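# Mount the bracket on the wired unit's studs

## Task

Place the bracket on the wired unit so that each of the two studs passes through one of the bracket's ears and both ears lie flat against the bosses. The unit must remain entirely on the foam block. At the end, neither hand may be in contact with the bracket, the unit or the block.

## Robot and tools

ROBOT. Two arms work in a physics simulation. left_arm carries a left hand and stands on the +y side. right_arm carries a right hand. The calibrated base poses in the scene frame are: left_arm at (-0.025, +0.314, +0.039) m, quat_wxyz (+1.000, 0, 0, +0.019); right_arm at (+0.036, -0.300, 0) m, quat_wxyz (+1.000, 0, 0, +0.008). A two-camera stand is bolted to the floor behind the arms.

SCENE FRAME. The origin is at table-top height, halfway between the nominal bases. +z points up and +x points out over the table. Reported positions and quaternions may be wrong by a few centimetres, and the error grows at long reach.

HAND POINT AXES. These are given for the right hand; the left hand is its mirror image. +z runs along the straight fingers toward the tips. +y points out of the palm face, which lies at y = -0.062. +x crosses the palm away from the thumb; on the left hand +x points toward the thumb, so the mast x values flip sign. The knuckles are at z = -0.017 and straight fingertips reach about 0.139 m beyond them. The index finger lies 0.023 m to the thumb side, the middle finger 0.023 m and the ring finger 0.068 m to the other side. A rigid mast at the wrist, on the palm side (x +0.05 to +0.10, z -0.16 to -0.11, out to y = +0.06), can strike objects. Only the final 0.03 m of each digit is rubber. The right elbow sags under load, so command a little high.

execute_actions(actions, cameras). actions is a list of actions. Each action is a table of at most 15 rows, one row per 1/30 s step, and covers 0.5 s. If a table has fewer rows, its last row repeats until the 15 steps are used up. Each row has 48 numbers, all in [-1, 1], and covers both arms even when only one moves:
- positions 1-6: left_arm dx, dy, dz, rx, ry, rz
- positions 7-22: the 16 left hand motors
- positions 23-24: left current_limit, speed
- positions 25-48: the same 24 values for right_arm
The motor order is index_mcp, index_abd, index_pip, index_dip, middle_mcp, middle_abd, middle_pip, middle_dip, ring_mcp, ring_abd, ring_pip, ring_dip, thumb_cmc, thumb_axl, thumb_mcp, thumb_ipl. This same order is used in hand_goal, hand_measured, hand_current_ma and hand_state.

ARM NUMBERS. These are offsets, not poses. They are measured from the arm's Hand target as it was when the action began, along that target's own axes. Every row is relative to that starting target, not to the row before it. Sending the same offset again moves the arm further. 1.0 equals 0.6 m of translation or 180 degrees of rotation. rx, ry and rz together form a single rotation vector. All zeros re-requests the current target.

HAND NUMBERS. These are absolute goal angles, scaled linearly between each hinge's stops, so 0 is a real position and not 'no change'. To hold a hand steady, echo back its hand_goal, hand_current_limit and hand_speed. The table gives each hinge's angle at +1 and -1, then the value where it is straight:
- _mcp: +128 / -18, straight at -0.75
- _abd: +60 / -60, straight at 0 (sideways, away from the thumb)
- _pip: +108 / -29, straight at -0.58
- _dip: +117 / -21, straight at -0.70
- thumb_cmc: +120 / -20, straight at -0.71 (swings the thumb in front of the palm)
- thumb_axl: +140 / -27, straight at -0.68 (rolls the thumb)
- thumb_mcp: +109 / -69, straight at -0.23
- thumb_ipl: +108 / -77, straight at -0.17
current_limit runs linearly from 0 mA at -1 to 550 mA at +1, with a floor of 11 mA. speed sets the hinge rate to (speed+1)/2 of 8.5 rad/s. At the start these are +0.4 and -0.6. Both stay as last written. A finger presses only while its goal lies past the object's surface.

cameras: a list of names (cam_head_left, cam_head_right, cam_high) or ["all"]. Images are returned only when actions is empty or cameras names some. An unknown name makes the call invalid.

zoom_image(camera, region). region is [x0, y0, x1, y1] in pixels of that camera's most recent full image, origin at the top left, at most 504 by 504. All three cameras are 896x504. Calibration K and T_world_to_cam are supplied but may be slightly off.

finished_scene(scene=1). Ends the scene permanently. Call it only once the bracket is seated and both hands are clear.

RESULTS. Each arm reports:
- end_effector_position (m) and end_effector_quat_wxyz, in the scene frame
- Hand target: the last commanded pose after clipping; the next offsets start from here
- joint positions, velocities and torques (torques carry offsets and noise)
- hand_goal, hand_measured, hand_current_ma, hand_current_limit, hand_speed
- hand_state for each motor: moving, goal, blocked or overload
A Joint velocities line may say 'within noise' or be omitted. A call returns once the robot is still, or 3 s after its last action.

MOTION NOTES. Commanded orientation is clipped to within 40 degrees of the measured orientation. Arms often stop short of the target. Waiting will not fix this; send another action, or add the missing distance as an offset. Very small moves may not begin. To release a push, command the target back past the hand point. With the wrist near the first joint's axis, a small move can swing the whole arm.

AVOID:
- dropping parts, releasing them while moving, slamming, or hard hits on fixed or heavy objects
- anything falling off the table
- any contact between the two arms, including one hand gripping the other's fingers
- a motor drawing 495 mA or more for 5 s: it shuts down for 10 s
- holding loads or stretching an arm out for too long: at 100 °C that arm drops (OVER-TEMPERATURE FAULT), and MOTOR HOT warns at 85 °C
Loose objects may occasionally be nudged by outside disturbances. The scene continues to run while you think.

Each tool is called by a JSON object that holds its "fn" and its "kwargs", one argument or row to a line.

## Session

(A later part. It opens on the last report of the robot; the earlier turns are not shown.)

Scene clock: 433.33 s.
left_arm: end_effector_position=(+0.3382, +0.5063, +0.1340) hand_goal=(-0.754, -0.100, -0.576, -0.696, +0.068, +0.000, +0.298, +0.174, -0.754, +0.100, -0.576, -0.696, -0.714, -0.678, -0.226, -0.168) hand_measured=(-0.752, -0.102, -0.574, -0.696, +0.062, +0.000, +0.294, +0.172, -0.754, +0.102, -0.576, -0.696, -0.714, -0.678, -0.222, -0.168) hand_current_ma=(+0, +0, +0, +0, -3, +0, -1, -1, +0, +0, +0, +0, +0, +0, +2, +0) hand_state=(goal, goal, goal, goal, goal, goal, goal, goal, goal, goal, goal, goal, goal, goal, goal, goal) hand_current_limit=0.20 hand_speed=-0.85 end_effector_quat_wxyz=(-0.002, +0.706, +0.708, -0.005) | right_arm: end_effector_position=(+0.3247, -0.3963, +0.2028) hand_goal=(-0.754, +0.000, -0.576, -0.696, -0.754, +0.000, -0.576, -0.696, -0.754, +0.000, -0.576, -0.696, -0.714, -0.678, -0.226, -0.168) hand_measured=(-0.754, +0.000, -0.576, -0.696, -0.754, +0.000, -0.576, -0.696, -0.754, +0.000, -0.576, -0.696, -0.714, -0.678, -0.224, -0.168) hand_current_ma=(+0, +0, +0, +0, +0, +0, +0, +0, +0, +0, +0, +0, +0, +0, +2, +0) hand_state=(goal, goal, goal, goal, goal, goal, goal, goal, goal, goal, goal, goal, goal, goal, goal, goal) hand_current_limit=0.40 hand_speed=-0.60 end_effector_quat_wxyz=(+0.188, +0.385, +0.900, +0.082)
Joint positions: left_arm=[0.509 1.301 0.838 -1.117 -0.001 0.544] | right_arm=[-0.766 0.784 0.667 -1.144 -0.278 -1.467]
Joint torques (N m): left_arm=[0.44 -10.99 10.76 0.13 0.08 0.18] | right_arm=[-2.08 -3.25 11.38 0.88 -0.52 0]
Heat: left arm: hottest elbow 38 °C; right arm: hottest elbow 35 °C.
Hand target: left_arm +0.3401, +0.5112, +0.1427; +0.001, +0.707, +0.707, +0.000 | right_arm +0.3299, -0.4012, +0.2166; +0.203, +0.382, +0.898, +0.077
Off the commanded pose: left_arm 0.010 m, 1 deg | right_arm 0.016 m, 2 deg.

{"fn": "execute_actions", "kwargs": {
  "actions": [
    [[0.0,0.002,-0.009,0,0,0,-0.754,-0.1,-0.576,-0.696,0.068,0,0.299,0.174,-0.754,0.1,-0.576,-0.696,-0.714,-0.678,-0.226,-0.168,0.2,-0.85,0,0,0,0,0,0,-0.754,0,-0.576,-0.696,-0.754,0,-0.576,-0.696,-0.754,0,-0.576,-0.696,-0.714,-0.678,-0.226,-0.168,0.4,-0.6]]
  ],
  "cameras": ["cam_high","cam_head_right"]
}}

{"fn": "zoom_image", "kwargs": {
  "camera": "cam_high",
  "region": [600, 300, 690, 360]
}}

{"fn": "zoom_image", "kwargs": {
  "camera": "cam_head_right",
  "region": [250, 310, 325, 360]
}}

Scene clock: 438.83 s.
left_arm: end_effector_position=(+0.3354, +0.5046, +0.1346) hand_goal=(-0.754, -0.100, -0.576, -0.696, +0.068, +0.000, +0.298, +0.174, -0.754, +0.100, -0.576, -0.696, -0.714, -0.678, -0.226, -0.168) hand_measured=(-0.752, -0.102, -0.574, -0.696, +0.062, +0.000, +0.294, +0.172, -0.754, +0.102, -0.576, -0.696, -0.714, -0.678, -0.222, -0.168) hand_current_ma=(+0, +0, +0, +0, -3, +0, -1, -1, +0, +0, +0, +0, +0, +0, +2, +0) hand_state=(goal, goal, goal, goal, goal, goal, goal, goal, goal, goal, goal, goal, goal, goal, goal, goal) hand_current_limit=0.20 hand_speed=-0.85 end_effector_quat_wxyz=(-0.003, +0.706, +0.708, -0.009) | right_arm: end_effector_position=(+0.3247, -0.3963, +0.2028) hand_goal=(-0.754, +0.000, -0.576, -0.696, -0.754, +0.000, -0.576, -0.696, -0.754, +0.000, -0.576, -0.696, -0.714, -0.678, -0.226, -0.168) hand_measured=(-0.754, +0.000, -0.576, -0.696, -0.754, +0.000, -0.576, -0.696, -0.754, +0.000, -0.576, -0.696, -0.714, -0.678, -0.224, -0.168) hand_current_ma=(+0, +0, +0, +0, +0, +0, +0, +0, +0, +0, +0, +0, +0, +0, +2, +0) hand_state=(goal, goal, goal, goal, goal, goal, goal, goal, goal, goal, goal, goal, goal, goal, goal, goal) hand_current_limit=0.40 hand_speed=-0.60 end_effector_quat_wxyz=(+0.188, +0.385, +0.900, +0.082)
Joint positions: left_arm=[0.509 1.297 0.838 -1.131 -0.001 0.544] | right_arm=[-0.766 0.784 0.667 -1.144 -0.278 -1.467]
Joint torques (N m): left_arm=[0.21 -10.87 11.75 0.09 0.08 0.17] | right_arm=[-2.08 -3.19 11.37 0.88 -0.52 0]
Heat: left arm: hottest elbow 39 °C; right arm: hottest elbow 35 °C.
Hand target: left_arm +0.3413, +0.5112, +0.1482; +0.001, +0.707, +0.707, +0.001 | right_arm +0.3299, -0.4012, +0.2166; +0.203, +0.382, +0.898, +0.077
Off the commanded pose: left_arm 0.016 m, 1 deg | right_arm 0.016 m, 2 deg.
Images, in order (width x height): cam_head_right 896x504, cam_high 896x504.

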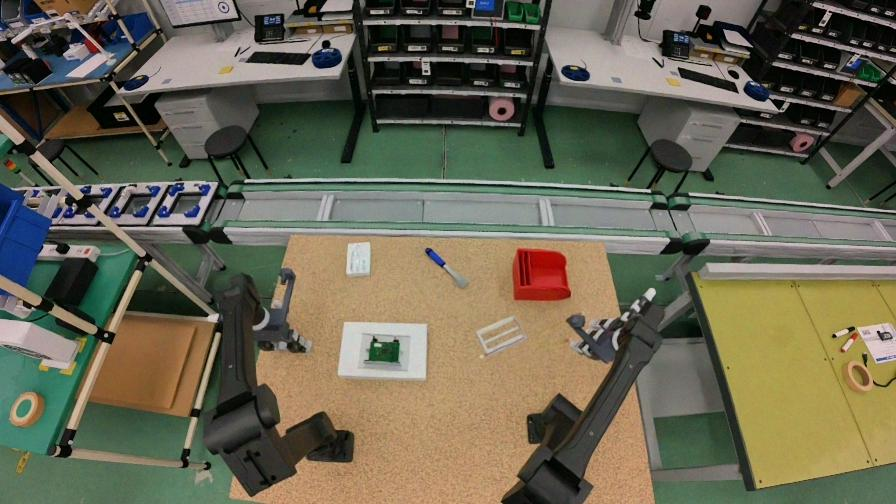

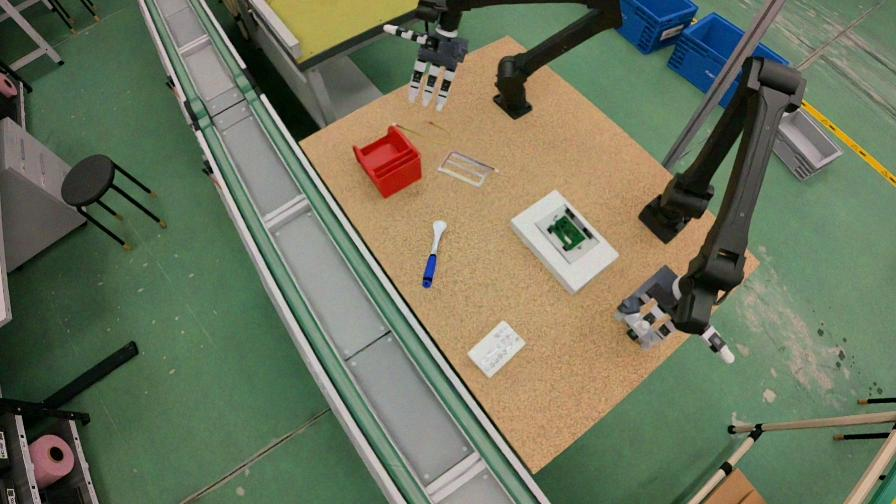

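Scaled by 5.600 from the camera's 896x504 image, which has a finer 1280x720 frame.

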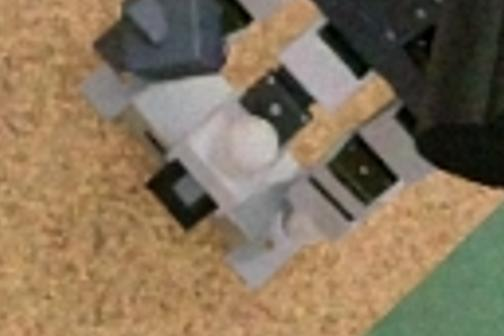

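Scaled by 6.720 from the camera's 896x504 image, which has a finer 1280x720 frame.

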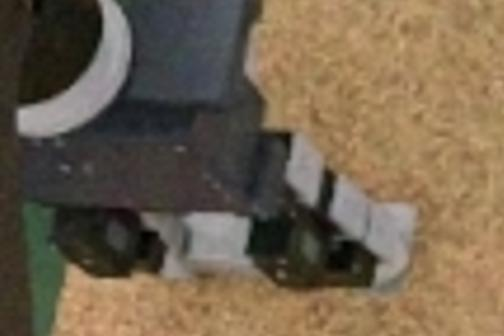

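{"fn": "execute_actions", "kwargs": {
  "actions": [
    [[0.0,0,-0.055,0,0,0,-0.754,-0.14,-0.576,-0.696,0.068,0,0.299,0.174,-0.754,0.14,-0.576,-0.696,-0.714,-0.678,-0.226,-0.168,0.2,-0.85,0,0,0,0,0,0,-0.754,0,-0.576,-0.696,-0.754,0,-0.576,-0.696,-0.754,0,-0.576,-0.696,-0.714,-0.678,-0.226,-0.168,0.4,-0.6]],
    [[0.0005,-0.004,0.086,0,0,0,-0.754,-0.14,-0.576,-0.696,0.068,0,0.299,0.174,-0.754,0.14,-0.576,-0.696,-0.714,-0.678,-0.226,-0.168,0.2,-0.85,0,0,0,0,0,0,-0.754,0,-0.576,-0.696,-0.754,0,-0.576,-0.696,-0.754,0,-0.576,-0.696,-0.714,-0.678,-0.226,-0.168,0.4,-0.6]]
  ]
}}

Scene clock: 446.23 s.
left_arm: end_effector_position=(+0.3418, +0.5088, +0.1340) hand_goal=(-0.754, -0.140, -0.576, -0.696, +0.068, +0.000, +0.298, +0.174, -0.754, +0.140, -0.576, -0.696, -0.714, -0.678, -0.226, -0.168) hand_measured=(-0.752, -0.138, -0.574, -0.696, +0.062, +0.000, +0.294, +0.172, -0.754, +0.138, -0.576, -0.696, -0.714, -0.678, -0.222, -0.168) hand_current_ma=(+0, +0, +0, +0, -3, +0, -1, -1, +0, -1, +0, +0, +0, +0, +2, +0) hand_state=(goal, goal, goal, goal, goal, goal, goal, goal, goal, goal, goal, goal, goal, goal, goal, goal) hand_current_limit=0.20 hand_speed=-0.85 end_effector_quat_wxyz=(+0.000, +0.706, +0.708, +0.000) | right_arm: end_effector_position=(+0.3247, -0.3963, +0.2028) hand_goal=(-0.754, +0.000, -0.576, -0.696, -0.754, +0.000, -0.576, -0.696, -0.754, +0.000, -0.576, -0.696, -0.714, -0.678, -0.226, -0.168) hand_measured=(-0.754, +0.000, -0.576, -0.696, -0.754, +0.000, -0.576, -0.696, -0.754, +0.000, -0.576, -0.696, -0.714, -0.678, -0.224, -0.168) hand_current_ma=(+0, +0, +0, +0, +0, +0, +0, +0, +0, +0, +0, +0, +0, +0, +2, +0) hand_state=(goal, goal, goal, goal, goal, goal, goal, goal, goal, goal, goal, goal, goal, goal, goal, goal) hand_current_limit=0.40 hand_speed=-0.60 end_effector_quat_wxyz=(+0.188, +0.385, +0.900, +0.082)
Joint positions: left_arm=[0.51 1.307 0.841 -1.104 -0.001 0.545] | right_arm=[-0.766 0.784 0.667 -1.144 -0.278 -1.467]
Joint torques (N m): left_arm=[0.44 -10.23 8.36 1.05 0.07 0.19] | right_arm=[-2.14 -3.25 11.4 0.87 -0.52 0]
Heat: left arm: hottest elbow 39 °C; right arm: hottest elbow 35 °C.
Hand target: left_arm +0.3388, +0.5115, +0.1294; +0.001, +0.707, +0.707, +0.000 | right_arm +0.3299, -0.4012, +0.2166; +0.203, +0.382, +0.898, +0.077
Off the commanded pose: left_arm 0.006 m, 0 deg | right_arm 0.016 m, 2 deg.

{"fn": "execute_actions", "kwargs": {
  "actions": [
    [[0.0,0,-0.075,0,0,0,-0.754,-0.14,-0.576,-0.696,0.068,0,0.299,0.174,-0.754,0.14,-0.576,-0.696,-0.714,-0.678,-0.226,-0.168,0.2,-0.85,0,0,0,0,0,0,-0.754,0,-0.576,-0.696,-0.754,0,-0.576,-0.696,-0.754,0,-0.576,-0.696,-0.714,-0.678,-0.226,-0.168,0.4,-0.6]],
    [[0.0005,0,0.065,0,0,0,-0.754,-0.14,-0.576,-0.696,0.068,0,0.299,0.174,-0.754,0.14,-0.576,-0.696,-0.714,-0.678,-0.226,-0.168,0.2,-0.85,0,0,0,0,0,0,-0.754,0,-0.576,-0.696,-0.754,0,-0.576,-0.696,-0.754,0,-0.576,-0.696,-0.714,-0.678,-0.226,-0.168,0.4,-0.6]]
  ]
}}

Scene clock: 450.97 s.
left_arm: end_effector_position=(+0.3436, +0.5100, +0.1440) hand_goal=(-0.754, -0.140, -0.576, -0.696, +0.068, +0.000, +0.298, +0.174, -0.754, +0.140, -0.576, -0.696, -0.714, -0.678, -0.226, -0.168) hand_measured=(-0.754, -0.140, -0.574, -0.696, +0.062, +0.000, +0.294, +0.172, -0.754, +0.138, -0.576, -0.696, -0.714, -0.678, -0.222, -0.168) hand_current_ma=(+0, +0, +0, +0, -3, +0, -1, -1, +0, +0, +0, +0, +0, +0, +2, +0) hand_state=(goal, goal, goal, goal, goal, goal, goal, goal, goal, goal, goal, goal, goal, goal, goal, goal) hand_current_limit=0.20 hand_speed=-0.85 end_effector_quat_wxyz=(+0.001, +0.706, +0.708, +0.005) | right_arm: end_effector_position=(+0.3247, -0.3963, +0.2028) hand_goal=(-0.754, +0.000, -0.576, -0.696, -0.754, +0.000, -0.576, -0.696, -0.754, +0.000, -0.576, -0.696, -0.714, -0.678, -0.226, -0.168) hand_measured=(-0.754, +0.000, -0.576, -0.696, -0.754, +0.000, -0.576, -0.696, -0.754, +0.000, -0.576, -0.696, -0.714, -0.678, -0.224, -0.168) hand_current_ma=(+0, +0, +0, +0, +0, +0, +0, +0, +0, +0, +0, +0, +0, +0, +2, +0) hand_state=(goal, goal, goal, goal, goal, goal, goal, goal, goal, goal, goal, goal, goal, goal, goal, goal) hand_current_limit=0.40 hand_speed=-0.60 end_effector_quat_wxyz=(+0.188, +0.385, +0.900, +0.082)
Joint positions: left_arm=[0.51 1.295 0.856 -1.123 -0.001 0.546] | right_arm=[-0.766 0.784 0.667 -1.144 -0.278 -1.467]
Joint torques (N m): left_arm=[0.32 -9.7 7.97 1.1 0.08 0.22] | right_arm=[-2.02 -3.14 11.38 0.87 -0.52 0]
Heat: left arm: hottest elbow 39 °C; right arm: hottest elbow 35 °C.
Hand target: left_arm +0.3388, +0.5117, +0.1354; +0.000, +0.707, +0.707, +0.000 | right_arm +0.3299, -0.4012, +0.2166; +0.203, +0.382, +0.898, +0.077
Off the commanded pose: left_arm 0.010 m, 1 deg | right_arm 0.016 m, 2 deg.

{"fn": "execute_actions", "kwargs": {
  "actions": [
    [[0.0,-0.002,0.008,0,0,0,-0.754,-0.12,-0.576,-0.696,0.068,0,0.299,0.174,-0.754,0.12,-0.576,-0.696,-0.714,-0.678,-0.226,-0.168,0.2,-0.85,0,0,0,0,0,0,-0.754,0,-0.576,-0.696,-0.754,0,-0.576,-0.696,-0.754,0,-0.576,-0.696,-0.714,-0.678,-0.226,-0.168,0.4,-0.6]]
  ]
}}

Scene clock: 454.50 s.
left_arm: end_effector_position=(+0.3415, +0.5091, +0.1395) hand_goal=(-0.754, -0.120, -0.576, -0.696, +0.068, +0.000, +0.298, +0.174, -0.754, +0.120, -0.576, -0.696, -0.714, -0.678, -0.226, -0.168) hand_measured=(-0.754, -0.122, -0.574, -0.696, +0.062, +0.000, +0.294, +0.172, -0.754, +0.124, -0.576, -0.696, -0.714, -0.678, -0.222, -0.168) hand_current_ma=(+0, +0, +0, +0, -3, +0, -1, -1, +0, +1, +0, +0, +0, +0, +2, +0) hand_state=(goal, goal, goal, goal, goal, goal, goal, goal, goal, goal, goal, goal, goal, goal, goal, goal) hand_current_limit=0.20 hand_speed=-0.85 end_effector_quat_wxyz=(+0.001, +0.706, +0.708, +0.005) | right_arm: end_effector_position=(+0.3247, -0.3963, +0.2028) hand_goal=(-0.754, +0.000, -0.576, -0.696, -0.754, +0.000, -0.576, -0.696, -0.754, +0.000, -0.576, -0.696, -0.714, -0.678, -0.226, -0.168) hand_measured=(-0.754, +0.000, -0.576, -0.696, -0.754, +0.000, -0.576, -0.696, -0.754, +0.000, -0.576, -0.696, -0.714, -0.678, -0.224, -0.168) hand_current_ma=(+0, +0, +0, +0, +0, +0, +0, +0, +0, +0, +0, +0, +0, +0, +2, +0) hand_state=(goal, goal, goal, goal, goal, goal, goal, goal, goal, goal, goal, goal, goal, goal, goal, goal) hand_current_limit=0.40 hand_speed=-0.60 end_effector_quat_wxyz=(+0.188, +0.385, +0.900, +0.082)
Joint positions: left_arm=[0.511 1.295 0.843 -1.11 0 0.548] | right_arm=[-0.766 0.784 0.667 -1.144 -0.278 -1.467]
Joint torques (N m): left_arm=[0.67 -9.29 8.01 1.14 0.06 0.22] | right_arm=[-2.02 -3.19 11.4 0.87 -0.52 0]
Heat: left arm: hottest elbow 39 °C; right arm: hottest elbow 35 °C.
Hand target: left_arm +0.3376, +0.5117, +0.1305; +0.001, +0.707, +0.707, +0.000 | right_arm +0.3299, -0.4012, +0.2166; +0.203, +0.382, +0.898, +0.077
Off the commanded pose: left_arm 0.010 m, 1 deg | right_arm 0.016 m, 2 deg.

{"fn": "execute_actions", "kwargs": {
  "actions": [
    [[0,0,0,0,0,0,-0.754,-0.05,-0.576,-0.696,0.068,0,0.299,0.174,-0.754,0.05,-0.576,-0.696,-0.714,-0.678,-0.226,-0.168,0.2,-0.9,0,0,0,0,0,0,-0.754,0,-0.576,-0.696,-0.754,0,-0.576,-0.696,-0.754,0,-0.576,-0.696,-0.714,-0.678,-0.226,-0.168,0.4,-0.6]],
    [[0,0,0,0,0,0,-0.754,0.0,-0.576,-0.696,0.068,0,0.299,0.174,-0.754,0.0,-0.576,-0.696,-0.714,-0.678,-0.226,-0.168,0.2,-0.9,0,0,0,0,0,0,-0.754,0,-0.576,-0.696,-0.754,0,-0.576,-0.696,-0.754,0,-0.576,-0.696,-0.714,-0.678,-0.226,-0.168,0.4,-0.6]]
  ]
}}

Scene clock: 462.40 s.
left_arm: end_effector_position=(+0.3417, +0.5087, +0.1396) hand_goal=(-0.754, +0.000, -0.576, -0.696, +0.068, +0.000, +0.298, +0.174, -0.754, +0.000, -0.576, -0.696, -0.714, -0.678, -0.226, -0.168) hand_measured=(-0.754, -0.052, -0.574, -0.696, +0.062, +0.000, +0.294, +0.172, -0.754, +0.074, -0.576, -0.696, -0.714, -0.678, -0.222, -0.168) hand_current_ma=(+0, -62, +0, +0, -3, +0, -1, -1, +0, +109, +0, +0, +0, +0, +2, +0) hand_state=(goal, blocked, goal, goal, goal, goal, goal, goal, goal, blocked, goal, goal, goal, goal, goal, goal) hand_current_limit=0.20 hand_speed=-0.90 end_effector_quat_wxyz=(+0.002, +0.706, +0.708, +0.004) | right_arm: end_effector_position=(+0.3247, -0.3963, +0.2028) hand_goal=(-0.754, +0.000, -0.576, -0.696, -0.754, +0.000, -0.576, -0.696, -0.754, +0.000, -0.576, -0.696, -0.714, -0.678, -0.226, -0.168) hand_measured=(-0.754, +0.000, -0.576, -0.696, -0.754, +0.000, -0.576, -0.696, -0.754, +0.000, -0.576, -0.696, -0.714, -0.678, -0.224, -0.168) hand_current_ma=(+0, +0, +0, +0, +0, +0, +0, +0, +0, +0, +0, +0, +0, +0, +2, +0) hand_state=(goal, goal, goal, goal, goal, goal, goal, goal, goal, goal, goal, goal, goal, goal, goal, goal) hand_current_limit=0.40 hand_speed=-0.60 end_effector_quat_wxyz=(+0.188, +0.385, +0.900, +0.082)
Joint positions: left_arm=[0.511 1.295 0.843 -1.11 0.002 0.548] | right_arm=[-0.766 0.784 0.667 -1.144 -0.278 -1.467]
Joint torques (N m): left_arm=[0.73 -9.29 8.08 1.2 -0.04 0.2] | right_arm=[-2.08 -3.25 11.4 0.88 -0.52 0]
Heat: left arm: hottest elbow 39 °C; right arm: hottest elbow 35 °C.
Hand target: left_arm +0.3376, +0.5117, +0.1305; +0.001, +0.707, +0.707, +0.000 | right_arm +0.3299, -0.4012, +0.2166; +0.203, +0.382, +0.898, +0.077
Off the commanded pose: left_arm 0.010 m, 1 deg | right_arm 0.016 m, 2 deg.

{"fn": "execute_actions", "kwargs": {
  "actions": [
    [[0,0,0,0,0,0,-0.754,0.06,-0.576,-0.696,0.068,0,0.299,0.174,-0.754,-0.05,-0.576,-0.696,-0.714,-0.678,-0.226,-0.168,0.3,-0.9,0,0,0,0,0,0,-0.754,0,-0.576,-0.696,-0.754,0,-0.576,-0.696,-0.754,0,-0.576,-0.696,-0.714,-0.678,-0.226,-0.168,0.4,-0.6]]
  ],
  "cameras": ["cam_high","cam_head_right"]
}}

{"fn": "zoom_image", "kwargs": {
  "camera": "cam_high",
  "region": [600, 300, 690, 360]
}}

{"fn": "zoom_image", "kwargs": {
  "camera": "cam_head_right",
  "region": [250, 310, 325, 360]
}}

Scene clock: 466.93 s.
left_arm: end_effector_position=(+0.3417, +0.5087, +0.1396) hand_goal=(-0.754, +0.060, -0.576, -0.696, +0.068, +0.000, +0.298, +0.174, -0.754, -0.050, -0.576, -0.696, -0.714, -0.678, -0.226, -0.168) hand_measured=(-0.754, -0.046, -0.574, -0.696, +0.062, +0.000, +0.294, +0.172, -0.754, +0.070, -0.576, -0.696, -0.714, -0.678, -0.222, -0.168) hand_current_ma=(+0, -202, +0, +0, -3, +0, -1, -1, +0, +245, +0, +0, +0, +0, +2, +0) hand_state=(goal, blocked, goal, goal, goal, goal, goal, goal, goal, blocked, goal, goal, goal, goal, goal, goal) hand_current_limit=0.30 hand_speed=-0.90 end_effector_quat_wxyz=(+0.002, +0.706, +0.708, +0.004) | right_arm: end_effector_position=(+0.3247, -0.3963, +0.2028) hand_goal=(-0.754, +0.000, -0.576, -0.696, -0.754, +0.000, -0.576, -0.696, -0.754, +0.000, -0.576, -0.696, -0.714, -0.678, -0.226, -0.168) hand_measured=(-0.754, +0.000, -0.576, -0.696, -0.754, +0.000, -0.576, -0.696, -0.754, +0.000, -0.576, -0.696, -0.714, -0.678, -0.224, -0.168) hand_current_ma=(+0, +0, +0, +0, +0, +0, +0, +0, +0, +0, +0, +0, +0, +0, +2, +0) hand_state=(goal, goal, goal, goal, goal, goal, goal, goal, goal, goal, goal, goal, goal, goal, goal, goal) hand_current_limit=0.40 hand_speed=-0.60 end_effector_quat_wxyz=(+0.188, +0.385, +0.900, +0.082)
Joint positions: left_arm=[0.511 1.295 0.843 -1.11 0.002 0.548] | right_arm=[-0.766 0.784 0.667 -1.144 -0.278 -1.467]
Joint torques (N m): left_arm=[0.62 -9.41 8.03 1.09 -0.02 0.21] | right_arm=[-2.02 -3.25 11.38 0.88 -0.52 0.01]
Heat: left arm: hottest elbow 39 °C; right arm: hottest elbow 35 °C.
Hand target: left_arm +0.3376, +0.5117, +0.1305; +0.001, +0.707, +0.707, +0.000 | right_arm +0.3299, -0.4012, +0.2166; +0.203, +0.382, +0.898, +0.077
Off the commanded pose: left_arm 0.010 m, 1 deg | right_arm 0.016 m, 2 deg.
Images, in order (width x height): cam_head_right 896x504, cam_high 896x504.

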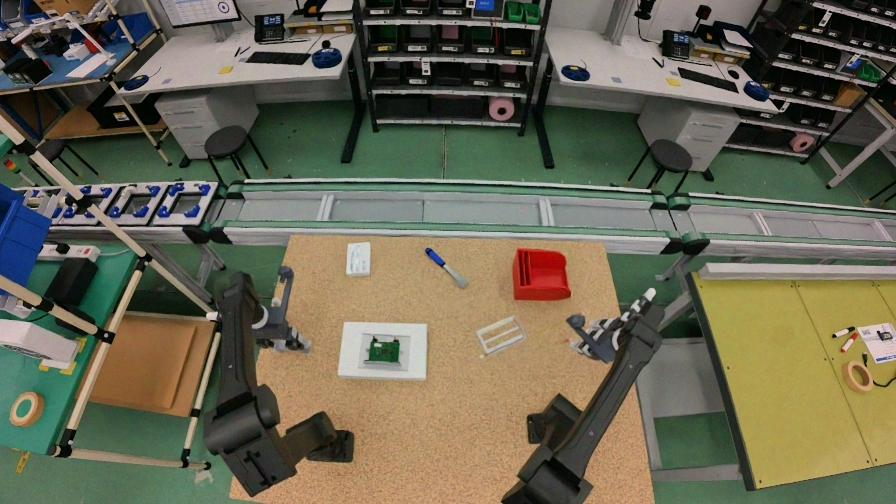

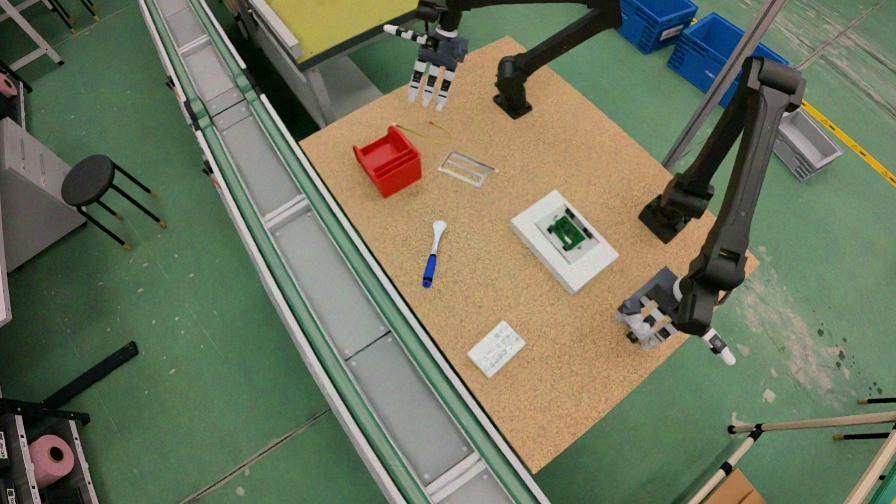

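Scaled by 5.600 from the camera's 896x504 image, which has a finer 1280x720 frame.

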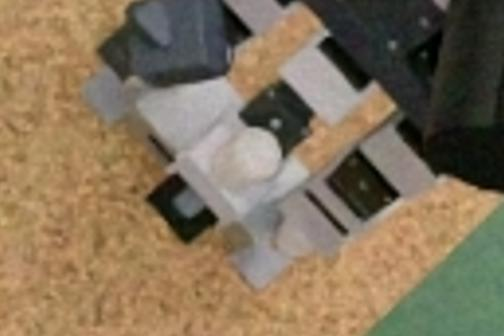

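Scaled by 6.720 from the camera's 896x504 image, which has a finer 1280x720 frame.

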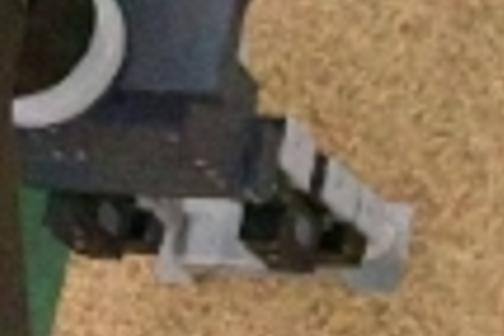

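{"fn": "execute_actions", "kwargs": {
  "actions": [
    [[0,0,0,0,0,0,-0.754,0.09,-0.576,-0.696,0.068,0,0.299,0.174,-0.754,-0.08,-0.576,-0.696,-0.714,-0.678,-0.226,-0.168,0.35,-0.9,0,0,0,0,0,0,-0.754,0,-0.576,-0.696,-0.754,0,-0.576,-0.696,-0.754,0,-0.576,-0.696,-0.714,-0.678,-0.226,-0.168,0.4,-0.6]],
    [[0,0,-0.11,0,0,0,-0.754,0.09,-0.576,-0.696,0.068,0,0.299,0.174,-0.754,-0.08,-0.576,-0.696,-0.714,-0.678,-0.226,-0.168,0.35,-0.9,0,0,0,0,0,0,-0.754,0,-0.576,-0.696,-0.754,0,-0.576,-0.696,-0.754,0,-0.576,-0.696,-0.714,-0.678,-0.226,-0.168,0.4,-0.6]]
  ],
  "cameras": ["cam_high","cam_head_right"]
}}

{"fn": "zoom_image", "kwargs": {
  "camera": "cam_high",
  "region": [600, 280, 690, 340]
}}

{"fn": "zoom_image", "kwargs": {
  "camera": "cam_head_right",
  "region": [250, 305, 325, 355]
}}

Scene clock: 472.77 s.
left_arm: end_effector_position=(+0.3250, +0.4990, +0.1754) hand_goal=(-0.754, +0.090, -0.576, -0.696, +0.068, +0.000, +0.298, +0.174, -0.754, -0.080, -0.576, -0.696, -0.714, -0.678, -0.226, -0.168) hand_measured=(-0.752, -0.044, -0.576, -0.696, +0.060, +0.000, +0.294, +0.172, -0.754, +0.066, -0.576, -0.696, -0.714, -0.678, -0.222, -0.168) hand_current_ma=(+0, -295, +0, +0, -3, +0, -1, -1, +0, +336, +0, +0, +0, +0, +2, +0) hand_state=(goal, blocked, goal, goal, goal, goal, goal, goal, goal, blocked, goal, goal, goal, goal, goal, goal) hand_current_limit=0.35 hand_speed=-0.90 end_effector_quat_wxyz=(-0.003, +0.706, +0.708, -0.018) | right_arm: end_effector_position=(+0.3247, -0.3963, +0.2028) hand_goal=(-0.754, +0.000, -0.576, -0.696, -0.754, +0.000, -0.576, -0.696, -0.754, +0.000, -0.576, -0.696, -0.714, -0.678, -0.226, -0.168) hand_measured=(-0.754, +0.000, -0.576, -0.696, -0.754, +0.000, -0.576, -0.696, -0.754, +0.000, -0.576, -0.696, -0.714, -0.678, -0.224, -0.168) hand_current_ma=(+0, +0, +0, +0, +0, +0, +0, +0, +0, +0, +0, +0, +0, +0, +2, +0) hand_state=(goal, goal, goal, goal, goal, goal, goal, goal, goal, goal, goal, goal, goal, goal, goal, goal) hand_current_limit=0.40 hand_speed=-0.60 end_effector_quat_wxyz=(+0.188, +0.385, +0.900, +0.082)
Joint positions: left_arm=[0.512 1.227 0.898 -1.277 0.001 0.548] | right_arm=[-0.766 0.784 0.667 -1.144 -0.278 -1.467]
Joint torques (N m): left_arm=[0.5 -8.82 14.71 0.06 -0.03 0.2] | right_arm=[-2.08 -3.19 11.38 0.88 -0.52 0]
Heat: left arm: hottest elbow 39 °C; right arm: hottest elbow 35 °C.
Hand target: left_arm +0.3375, +0.5117, +0.1966; +0.000, +0.707, +0.707, +0.000 | right_arm +0.3299, -0.4012, +0.2166; +0.203, +0.382, +0.898, +0.077
Off the commanded pose: left_arm 0.028 m, 2 deg | right_arm 0.016 m, 2 deg.
Images, in order (width x height): cam_head_right 896x504, cam_high 896x504.

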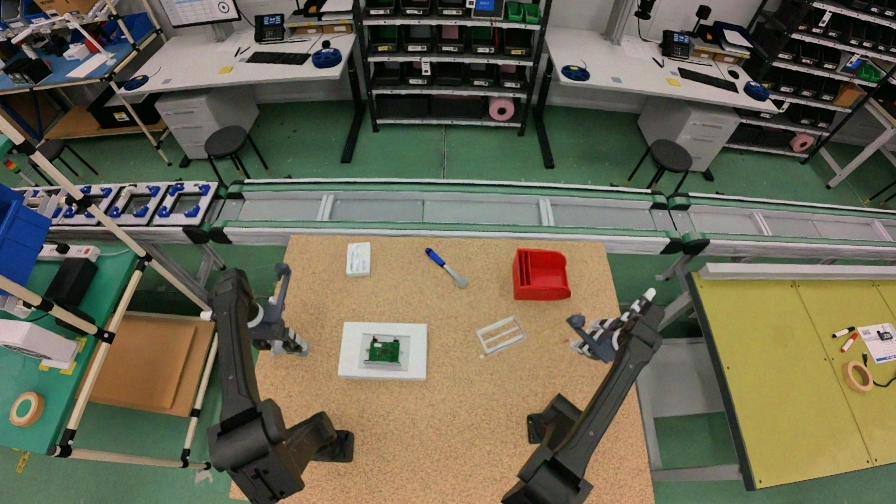

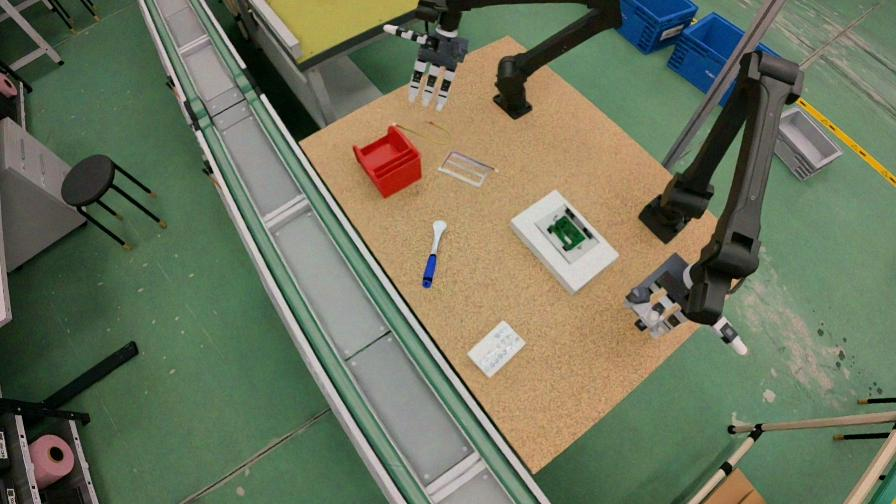

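Scaled by 5.600 from the camera's 896x504 image, which has a finer 1280x720 frame.

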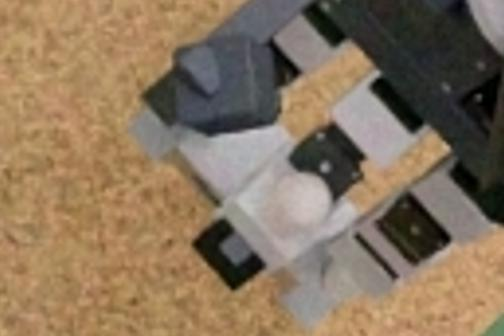

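Scaled by 6.720 from the camera's 896x504 image, which has a finer 1280x720 frame.

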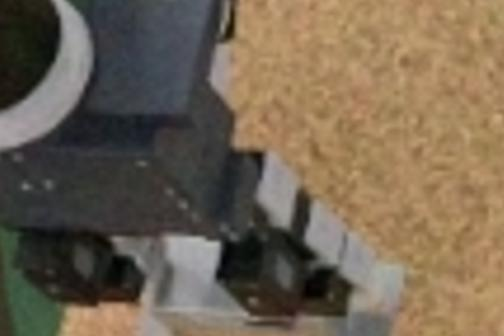

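{"fn": "execute_actions", "kwargs": {
  "actions": [
    [[0,0,-0.13,0,0,0,-0.754,0.09,-0.576,-0.696,0.068,0,0.299,0.174,-0.754,-0.08,-0.576,-0.696,-0.714,-0.678,-0.226,-0.168,0.35,-0.9,0,0,0,0,0,0,-0.754,0,-0.576,-0.696,-0.754,0,-0.576,-0.696,-0.754,0,-0.576,-0.696,-0.714,-0.678,-0.226,-0.168,0.4,-0.6]],
    [[-0.06,0,-0.03,0,0,0,-0.754,0.09,-0.576,-0.696,0.068,0,0.299,0.174,-0.754,-0.08,-0.576,-0.696,-0.714,-0.678,-0.226,-0.168,0.35,-0.9,0,0,0,0,0,0,-0.754,0,-0.576,-0.696,-0.754,0,-0.576,-0.696,-0.754,0,-0.576,-0.696,-0.714,-0.678,-0.226,-0.168,0.4,-0.6]]
  ]
}}

Scene clock: 478.63 s.
left_arm: end_effector_position=(+0.3298, +0.4702, +0.2714) hand_goal=(-0.754, +0.090, -0.576, -0.696, +0.068, +0.000, +0.298, +0.174, -0.754, -0.080, -0.576, -0.696, -0.714, -0.678, -0.226, -0.168) hand_measured=(-0.752, -0.044, -0.576, -0.696, +0.060, +0.000, +0.294, +0.172, -0.754, +0.064, -0.576, -0.696, -0.714, -0.678, -0.222, -0.168) hand_current_ma=(+1, -295, +0, +0, -4, +0, -1, -1, +0, +327, +0, +0, +0, +0, +2, +0) hand_state=(goal, blocked, goal, goal, goal, goal, goal, goal, goal, blocked, goal, goal, goal, goal, goal, goal) hand_current_limit=0.35 hand_speed=-0.90 end_effector_quat_wxyz=(-0.003, +0.712, +0.702, -0.018) | right_arm: end_effector_position=(+0.3247, -0.3963, +0.2028) hand_goal=(-0.754, +0.000, -0.576, -0.696, -0.754, +0.000, -0.576, -0.696, -0.754, +0.000, -0.576, -0.696, -0.714, -0.678, -0.226, -0.168) hand_measured=(-0.754, +0.000, -0.576, -0.696, -0.754, +0.000, -0.576, -0.696, -0.754, +0.000, -0.576, -0.696, -0.714, -0.678, -0.224, -0.168) hand_current_ma=(+0, +0, +0, +0, +0, +0, +0, +0, +0, +0, +0, +0, +0, +0, +2, +0) hand_state=(goal, goal, goal, goal, goal, goal, goal, goal, goal, goal, goal, goal, goal, goal, goal, goal) hand_current_limit=0.40 hand_speed=-0.60 end_effector_quat_wxyz=(+0.188, +0.385, +0.900, +0.082)
Joint positions: left_arm=[0.429 1.149 1.093 -1.55 0.004 0.482] | right_arm=[-0.766 0.784 0.667 -1.144 -0.278 -1.467]
Joint torques (N m): left_arm=[-0.62 -8.94 14.27 0.09 -0.07 -0.11] | right_arm=[-2.08 -3.19 11.37 0.87 -0.52 0.01]
Heat: left arm: hottest elbow 39 °C; right arm: hottest elbow 35 °C.
Hand target: left_arm +0.3374, +0.4757, +0.2926; +0.001, +0.707, +0.707, +0.000 | right_arm +0.3299, -0.4012, +0.2166; +0.203, +0.382, +0.898, +0.077
Off the commanded pose: left_arm 0.023 m, 2 deg | right_arm 0.016 m, 2 deg.

{"fn": "execute_actions", "kwargs": {
  "actions": [
    [[-0.115,-0.004,0,0,0,0,-0.754,0.09,-0.576,-0.696,0.068,0,0.299,0.174,-0.754,-0.08,-0.576,-0.696,-0.714,-0.678,-0.226,-0.168,0.35,-0.9,0,0,0,0,0,0,-0.754,0,-0.576,-0.696,-0.754,0,-0.576,-0.696,-0.754,0,-0.576,-0.696,-0.714,-0.678,-0.226,-0.168,0.4,-0.6]],
    [[-0.115,-0.004,0,0,0,0,-0.754,0.09,-0.576,-0.696,0.068,0,0.299,0.174,-0.754,-0.08,-0.576,-0.696,-0.714,-0.678,-0.226,-0.168,0.35,-0.9,0,0,0,0,0,0,-0.754,0,-0.576,-0.696,-0.754,0,-0.576,-0.696,-0.754,0,-0.576,-0.696,-0.714,-0.678,-0.226,-0.168,0.4,-0.6]]
  ],
  "cameras": ["cam_high"]
}}

{"fn": "zoom_image", "kwargs": {
  "camera": "cam_high",
  "region": [540, 180, 700, 300]
}}

Scene clock: 484.87 s.
left_arm: end_effector_position=(+0.3380, +0.3315, +0.2924) hand_goal=(-0.754, +0.090, -0.576, -0.696, +0.068, +0.000, +0.298, +0.174, -0.754, -0.080, -0.576, -0.696, -0.714, -0.678, -0.226, -0.168) hand_measured=(-0.752, -0.044, -0.576, -0.696, +0.060, +0.000, +0.294, +0.172, -0.754, +0.060, -0.576, -0.696, -0.714, -0.678, -0.222, -0.168) hand_current_ma=(+0, -295, +0, +0, -4, +0, -1, -1, +0, +317, +0, +0, +0, +0, +2, +0) hand_state=(goal, blocked, goal, goal, goal, goal, goal, goal, goal, blocked, goal, goal, goal, goal, goal, goal) hand_current_limit=0.35 hand_speed=-0.90 end_effector_quat_wxyz=(+0.003, +0.717, +0.697, +0.001) | right_arm: end_effector_position=(+0.3247, -0.3963, +0.2028) hand_goal=(-0.754, +0.000, -0.576, -0.696, -0.754, +0.000, -0.576, -0.696, -0.754, +0.000, -0.576, -0.696, -0.714, -0.678, -0.226, -0.168) hand_measured=(-0.754, +0.000, -0.576, -0.696, -0.754, +0.000, -0.576, -0.696, -0.754, +0.000, -0.576, -0.696, -0.714, -0.678, -0.224, -0.168) hand_current_ma=(+0, +0, +0, +0, +0, +0, +0, +0, +0, +0, +0, +0, +0, +0, +2, +0) hand_state=(goal, goal, goal, goal, goal, goal, goal, goal, goal, goal, goal, goal, goal, goal, goal, goal) hand_current_limit=0.40 hand_speed=-0.60 end_effector_quat_wxyz=(+0.188, +0.385, +0.900, +0.082)
Joint positions: left_arm=[-0.046 1.054 1.071 -1.581 0.003 0.021] | right_arm=[-0.766 0.784 0.667 -1.144 -0.278 -1.467]
Joint torques (N m): left_arm=[0.32 -7.71 9.87 0.2 -0.12 -0.1] | right_arm=[-1.96 -3.19 11.38 0.9 -0.52 0]
Heat: left arm: hottest elbow 40 °C; right arm: hottest elbow 35 °C.
Hand target: left_arm +0.3327, +0.3377, +0.2927; +0.001, +0.707, +0.707, +0.000 | right_arm +0.3299, -0.4012, +0.2166; +0.203, +0.382, +0.898, +0.077
Off the commanded pose: left_arm 0.008 m, 2 deg | right_arm 0.016 m, 2 deg.
Images, in order (width x height): cam_high 896x504.

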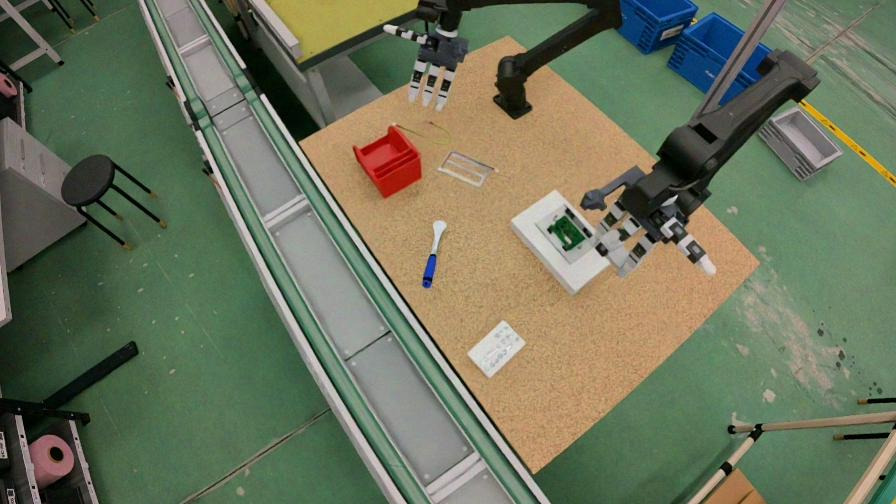

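Scaled by 3.150 from the camera's 896x504 image, which has a finer 1280x720 frame.

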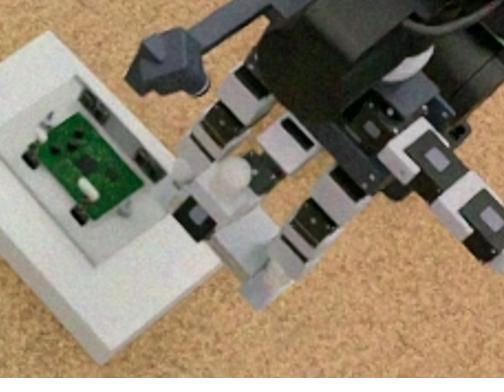

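{"fn": "execute_actions", "kwargs": {
  "actions": [
    [[-0.115,-0.004,0,0,0,0,-0.754,0.09,-0.576,-0.696,0.068,0,0.299,0.174,-0.754,-0.08,-0.576,-0.696,-0.714,-0.678,-0.226,-0.168,0.35,-0.9,0,0,0,0,0,0,-0.754,0,-0.576,-0.696,-0.754,0,-0.576,-0.696,-0.754,0,-0.576,-0.696,-0.714,-0.678,-0.226,-0.168,0.4,-0.6]],
    [[-0.12,-0.004,0.04,0,0,0,-0.754,0.09,-0.576,-0.696,0.068,0,0.299,0.174,-0.754,-0.08,-0.576,-0.696,-0.714,-0.678,-0.226,-0.168,0.35,-0.9,0,0,0,0,0,0,-0.754,0,-0.576,-0.696,-0.754,0,-0.576,-0.696,-0.754,0,-0.576,-0.696,-0.714,-0.678,-0.226,-0.168,0.4,-0.6]]
  ],
  "cameras": ["cam_head_left","cam_head_right","cam_high"]
}}

{"fn": "zoom_image", "kwargs": {
  "camera": "cam_high",
  "region": [500, 170, 660, 290]
}}

{"fn": "zoom_image", "kwargs": {
  "camera": "cam_head_left",
  "region": [320, 300, 440, 390]
}}

{"fn": "zoom_image", "kwargs": {
  "camera": "cam_head_right",
  "region": [320, 300, 440, 390]
}}

Scene clock: 497.03 s.
left_arm: end_effector_position=(+0.3258, +0.1915, +0.2662) hand_goal=(-0.754, +0.090, -0.576, -0.696, +0.068, +0.000, +0.298, +0.174, -0.754, -0.080, -0.576, -0.696, -0.714, -0.678, -0.226, -0.168) hand_measured=(-0.752, -0.044, -0.576, -0.696, +0.060, +0.000, +0.294, +0.172, -0.754, +0.060, -0.576, -0.696, -0.714, -0.678, -0.222, -0.168) hand_current_ma=(+0, -295, +0, +0, -4, +0, -1, -1, +0, +315, +0, +0, +0, +0, +2, +0) hand_state=(goal, blocked, goal, goal, goal, goal, goal, goal, goal, blocked, goal, goal, goal, goal, goal, goal) hand_current_limit=0.35 hand_speed=-0.90 end_effector_quat_wxyz=(-0.007, +0.717, +0.698, -0.004) | right_arm: end_effector_position=(+0.3247, -0.3963, +0.2028) hand_goal=(-0.754, +0.000, -0.576, -0.696, -0.754, +0.000, -0.576, -0.696, -0.754, +0.000, -0.576, -0.696, -0.714, -0.678, -0.226, -0.168) hand_measured=(-0.754, +0.000, -0.576, -0.696, -0.754, +0.000, -0.576, -0.696, -0.754, +0.000, -0.576, -0.696, -0.714, -0.678, -0.224, -0.168) hand_current_ma=(+0, +0, +0, +0, +0, +0, +0, +0, +0, +0, +0, +0, +0, +0, +2, +0) hand_state=(goal, goal, goal, goal, goal, goal, goal, goal, goal, goal, goal, goal, goal, goal, goal, goal) hand_current_limit=0.40 hand_speed=-0.60 end_effector_quat_wxyz=(+0.188, +0.385, +0.900, +0.082)
Joint positions: left_arm=[-0.53 1.137 1.066 -1.515 0.003 -0.464] | right_arm=[-0.766 0.784 0.667 -1.144 -0.278 -1.467]
Joint torques (N m): left_arm=[0.38 -9.05 9.85 0.91 -0.2 -0.08] | right_arm=[-2.02 -3.25 11.4 0.88 -0.52 0]
Heat: left arm: hottest elbow 39 °C; right arm: hottest elbow 35 °C.
Hand target: left_arm +0.3280, +0.1968, +0.2687; +0.000, +0.707, +0.707, +0.000 | right_arm +0.3299, -0.4012, +0.2166; +0.203, +0.382, +0.898, +0.077
Off the commanded pose: left_arm 0.006 m, 2 deg | right_arm 0.016 m, 2 deg.

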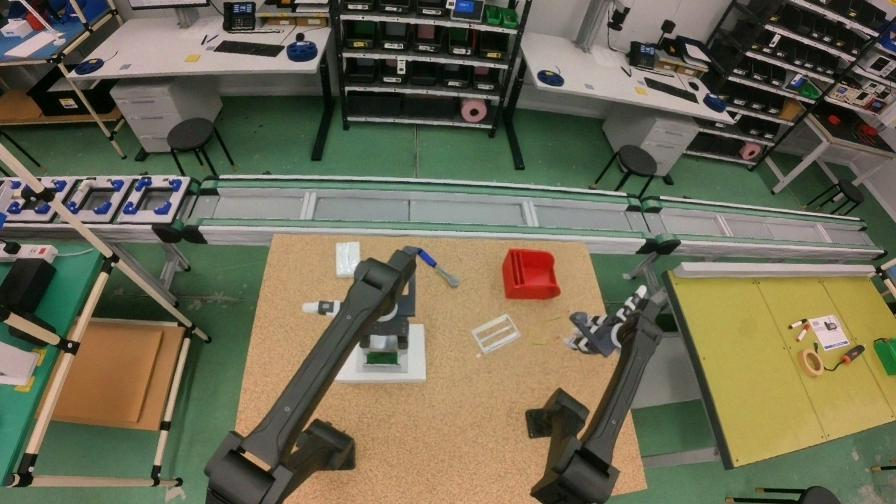

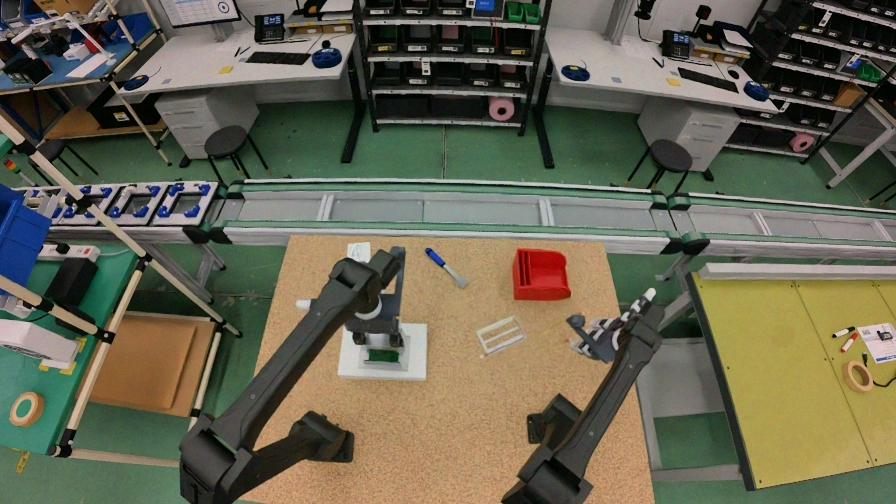

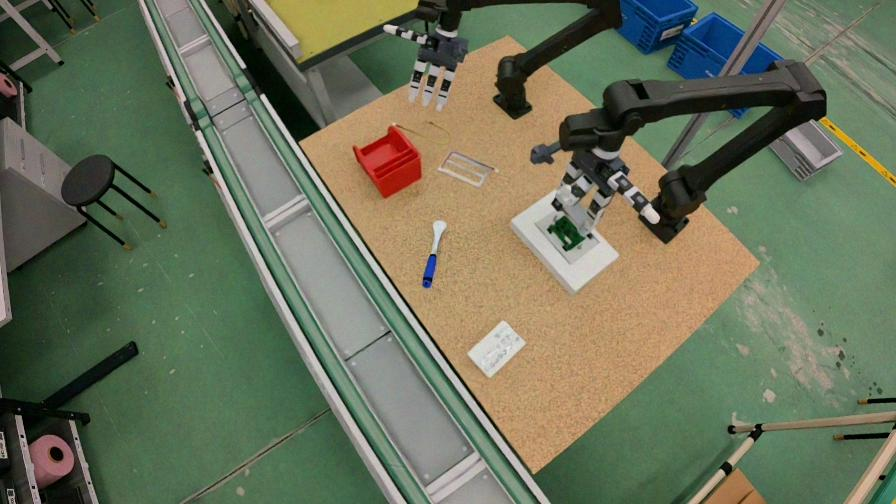

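Scaled by 3.150 from the camera's 896x504 image, which has a finer 1280x720 frame.

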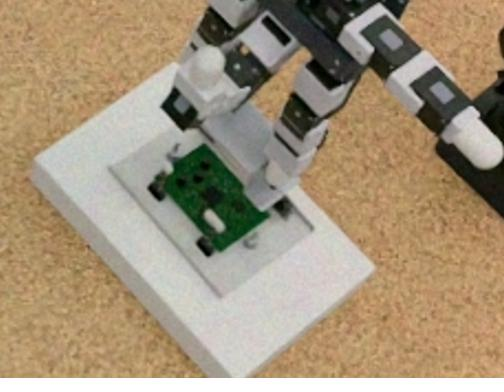

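Scaled by 4.200 from the camera's 896x504 image, which has a finer 1280x720 frame.

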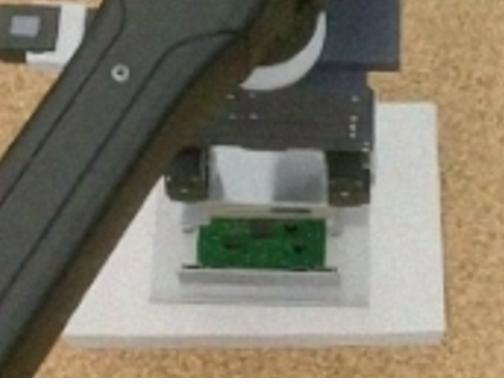

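Scaled by 4.200 from the camera's 896x504 image, which has a finer 1280x720 frame.

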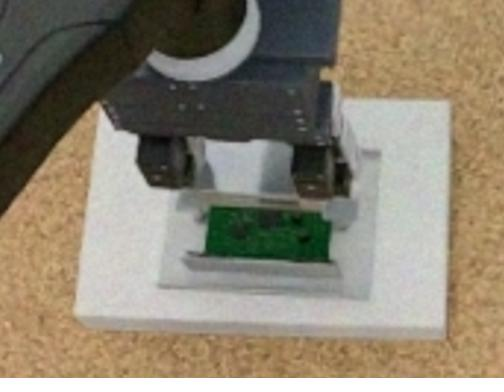

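{"fn": "zoom_image", "kwargs": {
  "camera": "cam_high",
  "region": [535, 200, 605, 250]
}}

{"fn": "zoom_image", "kwargs": {
  "camera": "cam_head_left",
  "region": [350, 325, 420, 375]
}}

{"fn": "zoom_image", "kwargs": {
  "camera": "cam_head_right",
  "region": [350, 325, 420, 375]
}}

Scaled by 7.200 from the camera's 896x504 image, which has a finer 1280x720 frame.

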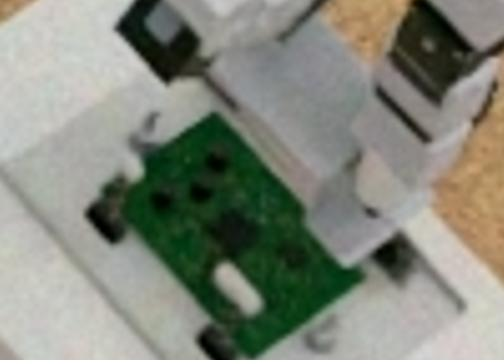

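Scaled by 7.200 from the camera's 896x504 image, which has a finer 1280x720 frame.

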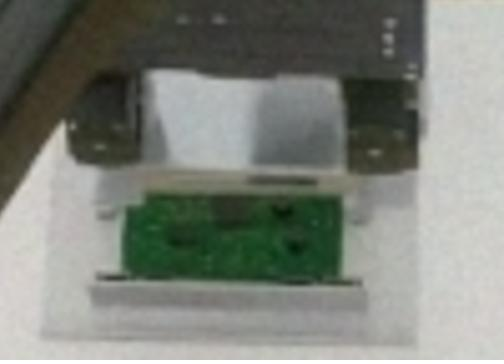

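Scaled by 7.200 from the camera's 896x504 image, which has a finer 1280x720 frame.

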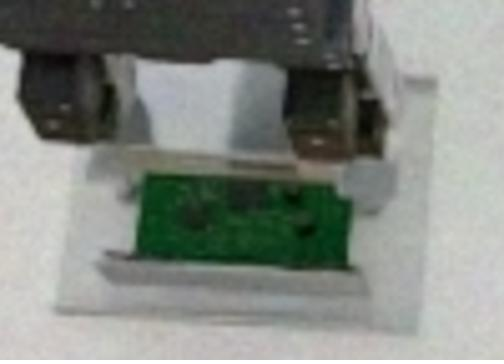

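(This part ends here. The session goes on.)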